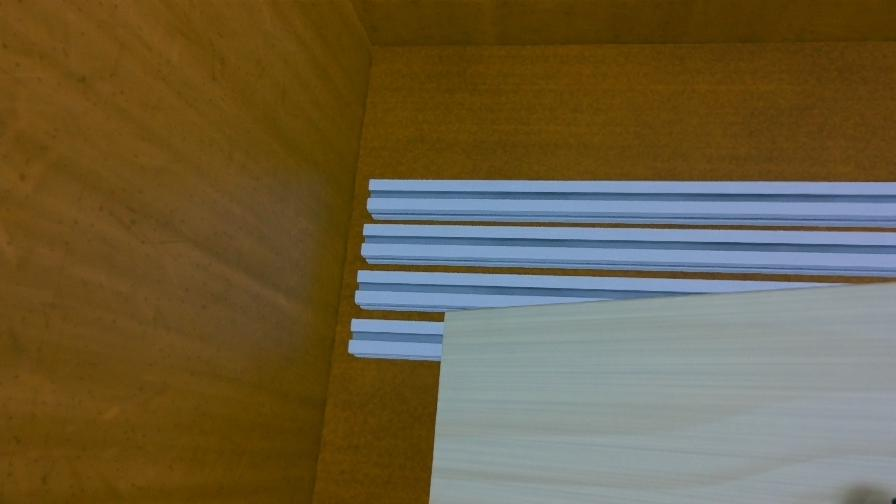

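Request:
move --base '{"x_m_s":0.1,"for_s":0.6}' --joints '{"head_tilt_rad":0.4}' --cameras '["head_camera"]'

Scene clock: 241.87 s.
Joint torques (N m): left_arm=[21.68 -0.24 1.06 9.82 0.06 1.47 0.01] | right_arm=[-10.06 -7.96 -8.93 -10.53 -0.93 -7.97 -0.66]
External joint torques (N m): left_arm=[-2.61 -0.97 0.82 0.18 0.07 -0.12 -0.04] | right_arm=[-4.74 1.72 -4.61 -7.12 -0.87 -6.14 -0.71]
Wrist force (N): left_arm=[6.8 0.7 -5.1] | right_arm=[-22.9 0.9 -5.3]
Wrist torque (N m): left_arm=[-0.22 0.53 0.02] | right_arm=[-0.29 1.50 0.45]
Wrist force, peak (N): left_arm=[6.4 0.6 -6.1] | right_arm=[-25.4 -0.8 -5.3]
move: done
base_odometry: x=+0.570 y=-0.054 heading=-0.002
lidar_m: 0.20 0.22 0.32 1.41 2.43 1.69 1.60 1.68 2.16 0.73 0.28 0.21
base_status: done (sent for 0.6 of 0.6 s)
joint_positions: torso_squat_rad=+0.850 torso_shift_rad=+0.420 torso_pitch_rad=+1.101 torso_yaw_rad=+0.000 left_shoulder_pitch_rad=+0.049 left_shoulder_roll_rad=+0.015 left_shoulder_yaw_rad=+0.041 left_elbow_rad=-0.149 left_forearm_roll_rad=+0.010 left_wrist_pitch_rad=-0.019 left_hand_roll_rad=+0.045 left_gripper_m=+0.099 right_shoulder_pitch_rad=-1.995 right_shoulder_roll_rad=-1.815 right_shoulder_yaw_rad=+2.088 right_elbow_rad=-2.066 right_forearm_roll_rad=-0.471 right_wrist_pitch_rad=-0.791 right_hand_roll_rad=-0.125 right_gripper_m=+0.078 head_pan_rad=+0.100 head_tilt_rad=+0.400
joint_status: all done
wheel_motors_off: 0
motor_effort: left_wheel=-11(23) right_wheel=+11(28)
chest: x=+0.2364 y=-0.0003 z=+0.8425 quat_wxyz=(+0.852, +0.000, +0.523, +0.000) (m; base frame)
left_hand: x=-0.3541 y=+0.2355 z=+0.4957 quat_wxyz=(+0.882, +0.036, +0.469, +0.042) (m; base frame)
right_hand: x=+0.4799 y=-0.1511 z=+0.5785 quat_wxyz=(+0.573, +0.415, -0.440, +0.553) (m; base frame)
pictures: head_camera
camera_calibration:
head_camera: T_world_to_cam=[[0.0212095, -0.993665, -0.110367, 0.0905009], [-0.992025, -0.00719783, -0.125836, 0.587918], [0.124244, 0.112156, -0.985893, 0.793009], [0, 0, 0, 1]] pos_world=[0.482783, 0.00521881, 0.865792]

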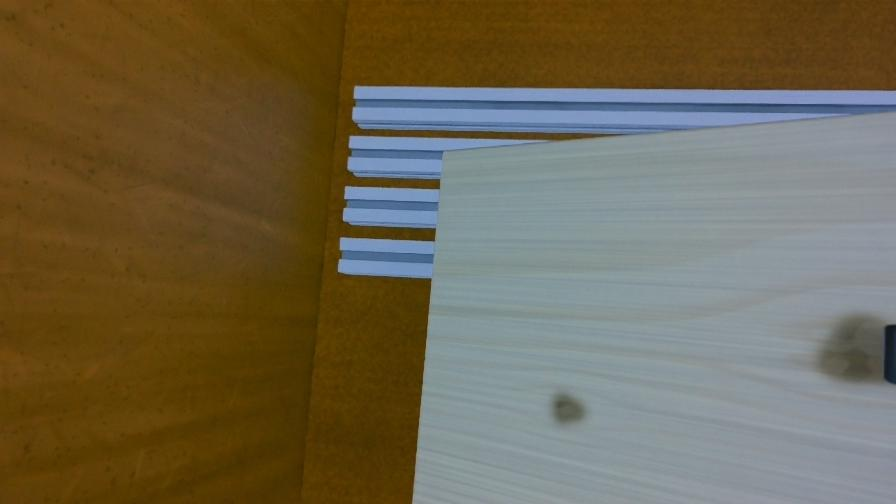

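Request:
move --target '{"side":"right","x":0.46,"y":-0.08,"z":0.50,"quat_wxyz":[0.570,0.418,-0.443,0.5515]}' --min_time_s 2

Request:
move --target '{"side":"right","x":0.435,"y":-0.025,"z":0.42,"quat_wxyz":[0.570,0.418,-0.443,0.5515]}' --min_time_s 2 --cameras '["head_camera"]'

Scene clock: 250.33 s.
Joint torques (N m): left_arm=[21.76 -0.31 1.28 9.72 -0.08 1.4 0.07] | right_arm=[-9.52 -5.37 -9.59 -12.04 0.97 -7.74 -0.03]
External joint torques (N m): left_arm=[-2.53 -1.03 1.03 0.09 -0.08 -0.19 0.03] | right_arm=[-2.17 3.76 -5.89 -7.39 0.54 -5.94 -0.07]
Wrist force (N): left_arm=[6.8 0.3 -5.5] | right_arm=[-23.5 0.6 -5.2]
Wrist torque (N m): left_arm=[-0.18 0.60 0.05] | right_arm=[-0.16 1.53 0.24]
Wrist force, peak (N): left_arm=[6.8 0.3 -5.5] | right_arm=[-24.4 1.5 -5.4]
move: done
base_odometry: x=+0.570 y=-0.054 heading=-0.002
lidar_m: 0.20 0.23 0.32 1.41 2.44 1.70 1.60 1.65 2.18 0.73 0.30 0.22
base_status: not commanded
joint_positions: torso_squat_rad=+0.850 torso_shift_rad=+0.420 torso_pitch_rad=+1.101 torso_yaw_rad=+0.000 left_shoulder_pitch_rad=+0.049 left_shoulder_roll_rad=+0.015 left_shoulder_yaw_rad=+0.041 left_elbow_rad=-0.149 left_forearm_roll_rad=+0.010 left_wrist_pitch_rad=-0.019 left_hand_roll_rad=+0.045 left_gripper_m=+0.099 right_shoulder_pitch_rad=-1.808 right_shoulder_roll_rad=-1.420 right_shoulder_yaw_rad=+2.031 right_elbow_rad=-1.907 right_forearm_roll_rad=-0.822 right_wrist_pitch_rad=-0.721 right_hand_roll_rad=+0.256 right_gripper_m=+0.078 head_pan_rad=+0.100 head_tilt_rad=+0.400
joint_status: all done
wheel_motors_off: 0
motor_effort: left_wheel=-11(11) right_wheel=+8(12)
chest: x=+0.2364 y=-0.0003 z=+0.8425 quat_wxyz=(+0.852, +0.000, +0.523, +0.000) (m; base frame)
left_hand: x=-0.3541 y=+0.2355 z=+0.4957 quat_wxyz=(+0.882, +0.036, +0.469, +0.042) (m; base frame)
right_hand: x=+0.4599 y=-0.0813 z=+0.4989 quat_wxyz=(+0.572, +0.417, -0.440, +0.553) (m; base frame)
right_hand_status: reached (checked arc, planned for 2.0 s): 2 mm and 0.4 deg off.
pictures: none

Scene clock: 252.67 s.
Joint torques (N m): left_arm=[21.77 0.12 1.17 9.76 -0.05 1.47 0.01] | right_arm=[-7.02 6.73 -7.32 -12.34 1.02 -2.59 -0.73]
External joint torques (N m): left_arm=[-2.51 -0.59 0.92 0.13 -0.04 -0.12 -0.04] | right_arm=[0.69 13.55 -4.06 -7.58 0.44 -0.86 -0.78]
Wrist force (N): left_arm=[6.5 0.2 -5.7] | right_arm=[-13.9 -5.0 21.2]
Wrist torque (N m): left_arm=[-0.16 0.54 0.06] | right_arm=[-0.42 -0.30 0.79]
Wrist force, peak (N): left_arm=[6.9 0.1 -5.7] | right_arm=[-12.9 -5.5 23.8]
move: done
base_odometry: x=+0.570 y=-0.054 heading=-0.002
lidar_m: 0.21 0.22 0.32 1.42 2.43 1.70 1.60 1.66 2.17 0.72 0.29 0.21
base_status: not commanded
joint_positions: torso_squat_rad=+0.850 torso_shift_rad=+0.420 torso_pitch_rad=+1.100 torso_yaw_rad=+0.000 left_shoulder_pitch_rad=+0.049 left_shoulder_roll_rad=+0.015 left_shoulder_yaw_rad=+0.041 left_elbow_rad=-0.149 left_forearm_roll_rad=+0.010 left_wrist_pitch_rad=-0.019 left_hand_roll_rad=+0.045 left_gripper_m=+0.099 right_shoulder_pitch_rad=-1.653 right_shoulder_roll_rad=-1.072 right_shoulder_yaw_rad=+1.980 right_elbow_rad=-1.593 right_forearm_roll_rad=-0.963 right_wrist_pitch_rad=-0.759 right_hand_roll_rad=+0.387 right_gripper_m=+0.075 head_pan_rad=+0.100 head_tilt_rad=+0.400
joint_status: all done
wheel_motors_off: 0
motor_effort: left_wheel=-12(12) right_wheel=+12(12)
chest: x=+0.2362 y=-0.0002 z=+0.8427 quat_wxyz=(+0.852, +0.000, +0.523, +0.000) (m; base frame)
left_hand: x=-0.3540 y=+0.2355 z=+0.4955 quat_wxyz=(+0.882, +0.036, +0.469, +0.042) (m; base frame)
right_hand: x=+0.4359 y=-0.0271 z=+0.4195 quat_wxyz=(+0.571, +0.415, -0.442, +0.553) (m; base frame)
right_hand_status: reached (checked arc, planned for 2.0 s): 2 mm and 0.4 deg off.
pictures: head_camera
camera_calibration:
head_camera: T_world_to_cam=[[0.0211424, -0.9937, -0.110063, 0.0903086], [-0.991952, -0.00710312, -0.126418, 0.588224], [0.124839, 0.11185, -0.985852, 0.793008], [0, 0, 0, 1]] pos_world=[0.482582, 0.00521982, 0.86609]

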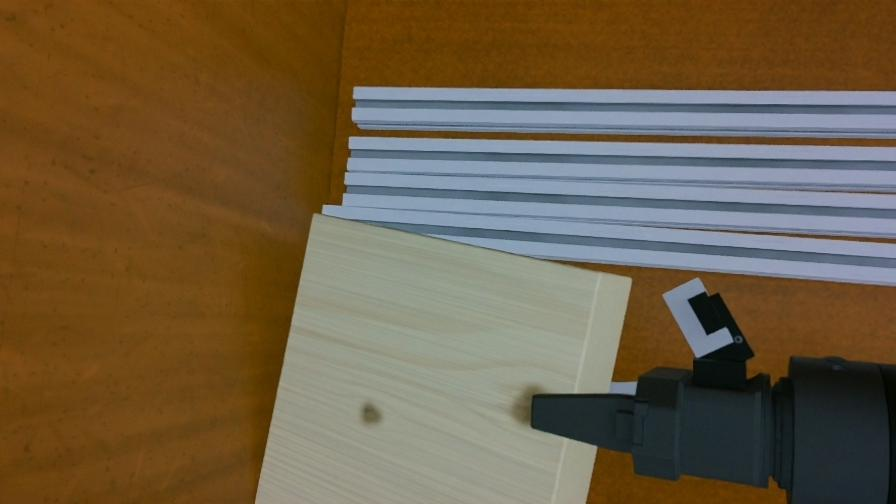

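Request:
move --target '{"side":"right","x":0.43,"y":-0.045,"z":0.47,"quat_wxyz":[0.5307,0.4729,-0.3863,0.5878]}' --min_time_s 2 --cameras '["head_camera"]'

Scene clock: 263.00 s.
Joint torques (N m): left_arm=[21.88 -0.22 0.95 9.69 -0.08 1.37 -0.01] | right_arm=[-14.15 -5.64 -6.47 -13.28 1.05 -7.83 -0.6]
External joint torques (N m): left_arm=[-2.4 -0.94 0.7 0.06 -0.07 -0.22 -0.05] | right_arm=[-5.3 1.76 -2.68 -8.61 0.7 -6.01 -0.65]
Wrist force (N): left_arm=[5.8 0.0 -5.5] | right_arm=[-23.6 -0.1 -5.4]
Wrist torque (N m): left_arm=[-0.14 0.45 0.01] | right_arm=[-0.24 1.64 0.18]
Wrist force, peak (N): left_arm=[6.9 0.7 -5.5] | right_arm=[-14.2 -5.6 22.2]
move: done
base_odometry: x=+0.570 y=-0.054 heading=-0.002
lidar_m: 0.21 0.22 0.31 1.42 2.43 1.69 1.61 1.67 2.19 0.72 0.30 0.21
base_status: not commanded
joint_positions: torso_squat_rad=+0.850 torso_shift_rad=+0.420 torso_pitch_rad=+1.100 torso_yaw_rad=+0.000 left_shoulder_pitch_rad=+0.049 left_shoulder_roll_rad=+0.015 left_shoulder_yaw_rad=+0.041 left_elbow_rad=-0.149 left_forearm_roll_rad=+0.010 left_wrist_pitch_rad=-0.019 left_hand_roll_rad=+0.045 left_gripper_m=+0.099 right_shoulder_pitch_rad=-1.859 right_shoulder_roll_rad=-1.224 right_shoulder_yaw_rad=+2.095 right_elbow_rad=-1.771 right_forearm_roll_rad=-0.731 right_wrist_pitch_rad=-0.706 right_hand_roll_rad=+0.133 right_gripper_m=+0.075 head_pan_rad=+0.100 head_tilt_rad=+0.400
joint_status: all done
wheel_motors_off: 0
motor_effort: left_wheel=-11(12) right_wheel=+12(13)
chest: x=+0.2362 y=-0.0002 z=+0.8426 quat_wxyz=(+0.852, +0.000, +0.523, +0.000) (m; base frame)
left_hand: x=-0.3541 y=+0.2355 z=+0.4955 quat_wxyz=(+0.882, +0.036, +0.469, +0.042) (m; base frame)
right_hand: x=+0.4301 y=-0.0463 z=+0.4680 quat_wxyz=(+0.535, +0.466, -0.389, +0.587) (m; base frame)
right_hand_status: reached (checked arc, planned for 2.0 s): 2 mm and 0.9 deg off.
pictures: head_camera
camera_calibration:
head_camera: T_world_to_cam=[[0.0212539, -0.993676, -0.110254, 0.0904189], [-0.991974, -0.00721109, -0.126234, 0.588078], [0.124641, 0.112052, -0.985854, 0.793105], [0, 0, 0, 1]] pos_world=[0.482583, 0.00521902, 0.866091]

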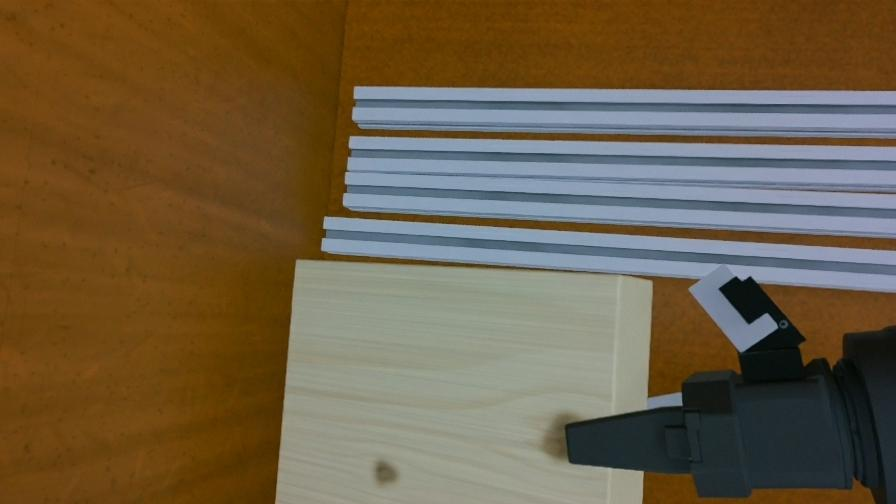

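Request:
move --target '{"side":"right","x":0.44,"y":-0.035,"z":0.39,"quat_wxyz":[0.5307,0.4729,-0.3863,0.5878]}' --min_time_s 2 --cameras '["head_camera"]'

Scene clock: 268.43 s.
Joint torques (N m): left_arm=[21.87 0.04 0.94 9.77 -0.14 1.45 0.05] | right_arm=[-11.78 -2.25 -6.02 -8.78 0.44 -7.81 -0.27]
External joint torques (N m): left_arm=[-2.41 -0.68 0.69 0.14 -0.14 -0.14 0.01] | right_arm=[-2.11 4.17 -2.76 -5.8 0.24 -5.96 -0.32]
Wrist force (N): left_arm=[5.8 0.4 -4.7] | right_arm=[-23.2 -0.5 -5.9]
Wrist torque (N m): left_arm=[-0.20 0.45 0.04] | right_arm=[-0.25 1.61 0.19]
Wrist force, peak (N): left_arm=[7.1 1.0 -5.6] | right_arm=[-24.5 -0.8 -5.0]
move: done
base_odometry: x=+0.570 y=-0.054 heading=-0.002
lidar_m: 0.21 0.21 0.32 1.42 2.44 1.68 1.59 1.66 2.19 0.71 0.30 0.21
base_status: not commanded
joint_positions: torso_squat_rad=+0.850 torso_shift_rad=+0.420 torso_pitch_rad=+1.100 torso_yaw_rad=+0.000 left_shoulder_pitch_rad=+0.049 left_shoulder_roll_rad=+0.015 left_shoulder_yaw_rad=+0.041 left_elbow_rad=-0.149 left_forearm_roll_rad=+0.010 left_wrist_pitch_rad=-0.019 left_hand_roll_rad=+0.045 left_gripper_m=+0.099 right_shoulder_pitch_rad=-1.745 right_shoulder_roll_rad=-0.945 right_shoulder_yaw_rad=+2.095 right_elbow_rad=-1.297 right_forearm_roll_rad=-0.713 right_wrist_pitch_rad=-0.898 right_hand_roll_rad=+0.022 right_gripper_m=+0.074 head_pan_rad=+0.100 head_tilt_rad=+0.400
joint_status: all done
wheel_motors_off: 0
motor_effort: left_wheel=-10(11) right_wheel=+10(12)
chest: x=+0.2362 y=-0.0002 z=+0.8426 quat_wxyz=(+0.852, +0.000, +0.523, +0.000) (m; base frame)
left_hand: x=-0.3541 y=+0.2355 z=+0.4955 quat_wxyz=(+0.882, +0.036, +0.469, +0.042) (m; base frame)
right_hand: x=+0.4400 y=-0.0360 z=+0.3894 quat_wxyz=(+0.532, +0.470, -0.385, +0.589) (m; base frame)
right_hand_status: reached (checked arc, planned for 2.0 s): 1 mm and 0.4 deg off.
pictures: head_camera
camera_calibration:
head_camera: T_world_to_cam=[[0.0212413, -0.993676, -0.110255, 0.0905145], [-0.991975, -0.0071986, -0.126233, 0.588064], [0.124641, 0.112051, -0.985855, 0.792995], [0, 0, 0, 1]] pos_world=[0.482583, 0.00531905, 0.865991]

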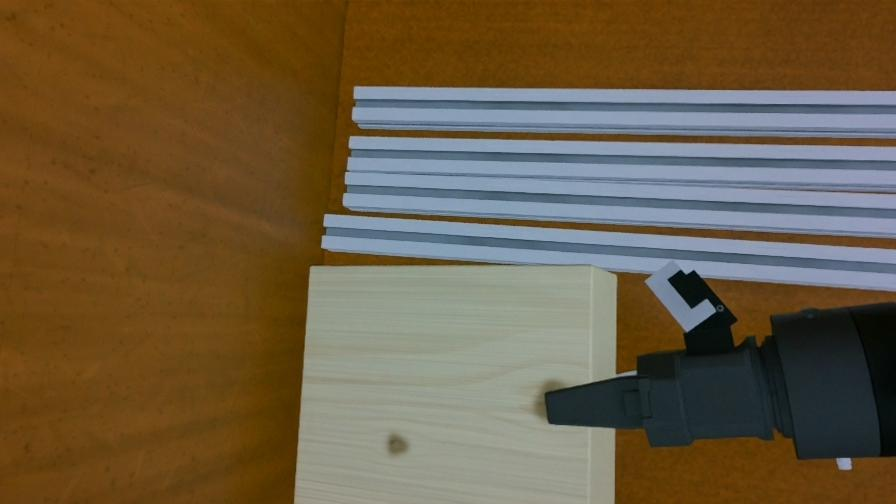

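Request:
move --target '{"side":"right","x":0.44,"y":-0.035,"z":0.375,"quat_wxyz":[0.5307,0.4729,-0.3863,0.5878]}' --min_time_s 1.5

Request:
move --target '{"side":"right","x":0.44,"y":-0.038,"z":0.362,"quat_wxyz":[0.5001,0.5029,-0.4228,0.5646]}' --min_time_s 2 --cameras '["head_camera"]'

Scene clock: 272.70 s.
Joint torques (N m): left_arm=[21.65 -0.06 0.96 9.75 0.01 1.41 -0.02] | right_arm=[-6.11 -2.7 -3.34 -1.25 -0.11 1.59 -1.13]
External joint torques (N m): left_arm=[-2.62 -0.78 0.71 0.12 0.01 -0.18 -0.07] | right_arm=[3.52 3.45 -0.3 1.3 -0.26 3.44 -1.18]
Wrist force (N): left_arm=[6.8 0.0 -4.8] | right_arm=[-3.1 0.0 7.4]
Wrist torque (N m): left_arm=[-0.14 0.54 0.05] | right_arm=[-0.42 -2.62 1.12]
Wrist force, peak (N): left_arm=[7.1 0.3 -5.6] | right_arm=[-23.9 -0.6 -5.4]
move: done
base_odometry: x=+0.570 y=-0.054 heading=-0.002
lidar_m: 0.20 0.22 0.32 1.41 2.43 1.69 1.60 1.66 2.18 0.70 0.28 0.21
base_status: not commanded
joint_positions: torso_squat_rad=+0.850 torso_shift_rad=+0.420 torso_pitch_rad=+1.100 torso_yaw_rad=+0.000 left_shoulder_pitch_rad=+0.049 left_shoulder_roll_rad=+0.015 left_shoulder_yaw_rad=+0.041 left_elbow_rad=-0.149 left_forearm_roll_rad=+0.010 left_wrist_pitch_rad=-0.019 left_hand_roll_rad=+0.045 left_gripper_m=+0.099 right_shoulder_pitch_rad=-1.712 right_shoulder_roll_rad=-0.887 right_shoulder_yaw_rad=+2.094 right_elbow_rad=-1.183 right_forearm_roll_rad=-0.706 right_wrist_pitch_rad=-0.953 right_hand_roll_rad=-0.005 right_gripper_m=+0.074 head_pan_rad=+0.100 head_tilt_rad=+0.400
joint_status: all done
wheel_motors_off: 0
motor_effort: left_wheel=-10(10) right_wheel=+10(12)
chest: x=+0.2361 y=-0.0002 z=+0.8427 quat_wxyz=(+0.853, +0.000, +0.523, +0.000) (m; base frame)
left_hand: x=-0.3541 y=+0.2355 z=+0.4954 quat_wxyz=(+0.882, +0.036, +0.468, +0.042) (m; base frame)
right_hand: x=+0.4405 y=-0.0351 z=+0.3756 quat_wxyz=(+0.530, +0.472, -0.387, +0.588) (m; base frame)
right_hand_status: reached (checked arc, planned for 1.5 s): 1 mm and 0.1 deg off.
pictures: none

Scene clock: 275.03 s.
Joint torques (N m): left_arm=[21.69 -0.09 1 9.72 -0.18 1.49 0.07] | right_arm=[-10.8 -0.86 -7.56 -5.65 -0.44 -8.02 -0.26]
External joint torques (N m): left_arm=[-2.59 -0.81 0.76 0.09 -0.17 -0.1 0.02] | right_arm=[-1.87 4.59 -5.33 -4.61 -0.39 -6.14 -0.31]
Wrist force (N): left_arm=[6.9 0.1 -4.7] | right_arm=[-24.2 -0.3 -2.6]
Wrist torque (N m): left_arm=[-0.17 0.55 0.07] | right_arm=[-0.26 1.69 0.24]
Wrist force, peak (N): left_arm=[6.5 -0.2 -5.5] | right_arm=[-24.8 1.6 -3.0]
move: done
base_odometry: x=+0.570 y=-0.054 heading=-0.002
lidar_m: 0.20 0.22 0.32 1.41 2.44 1.69 1.59 1.66 2.18 0.71 0.29 0.22
base_status: not commanded
joint_positions: torso_squat_rad=+0.850 torso_shift_rad=+0.420 torso_pitch_rad=+1.100 torso_yaw_rad=+0.000 left_shoulder_pitch_rad=+0.049 left_shoulder_roll_rad=+0.015 left_shoulder_yaw_rad=+0.041 left_elbow_rad=-0.149 left_forearm_roll_rad=+0.010 left_wrist_pitch_rad=-0.019 left_hand_roll_rad=+0.045 left_gripper_m=+0.099 right_shoulder_pitch_rad=-1.593 right_shoulder_roll_rad=-0.724 right_shoulder_yaw_rad=+2.080 right_elbow_rad=-0.802 right_forearm_roll_rad=-0.676 right_wrist_pitch_rad=-1.235 right_hand_roll_rad=-0.081 right_gripper_m=+0.074 head_pan_rad=+0.100 head_tilt_rad=+0.400
joint_status: all done
wheel_motors_off: 0
motor_effort: left_wheel=-9(10) right_wheel=+9(12)
chest: x=+0.2362 y=-0.0002 z=+0.8426 quat_wxyz=(+0.852, +0.000, +0.523, +0.000) (m; base frame)
left_hand: x=-0.3541 y=+0.2355 z=+0.4955 quat_wxyz=(+0.882, +0.036, +0.469, +0.042) (m; base frame)
right_hand: x=+0.4398 y=-0.0390 z=+0.3611 quat_wxyz=(+0.501, +0.501, -0.421, +0.566) (m; base frame)
right_hand_status: reached (checked arc, planned for 2.0 s): 1 mm and 0.4 deg off.
pictures: head_camera
camera_calibration:
head_camera: T_world_to_cam=[[0.0213644, -0.993663, -0.110353, 0.0905504], [-0.99197, -0.00730616, -0.126259, 0.588098], [0.124652, 0.112164, -0.98584, 0.793075], [0, 0, 0, 1]] pos_world=[0.482583, 0.00531847, 0.866091]

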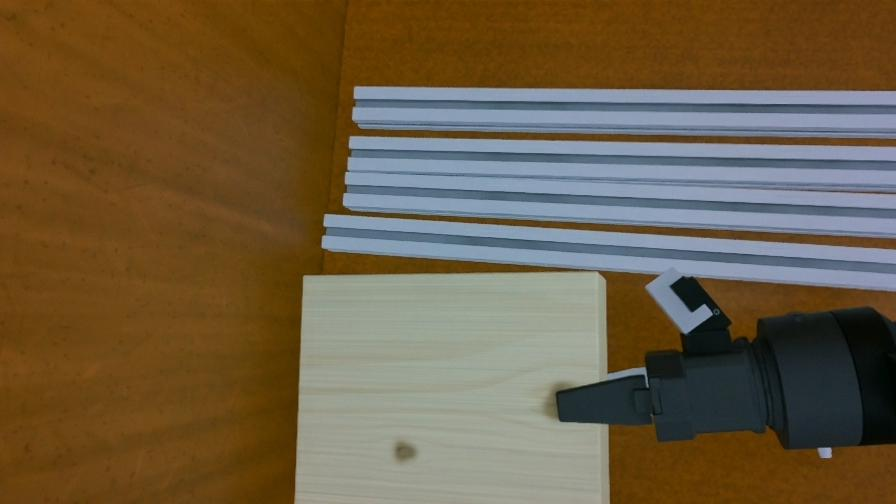

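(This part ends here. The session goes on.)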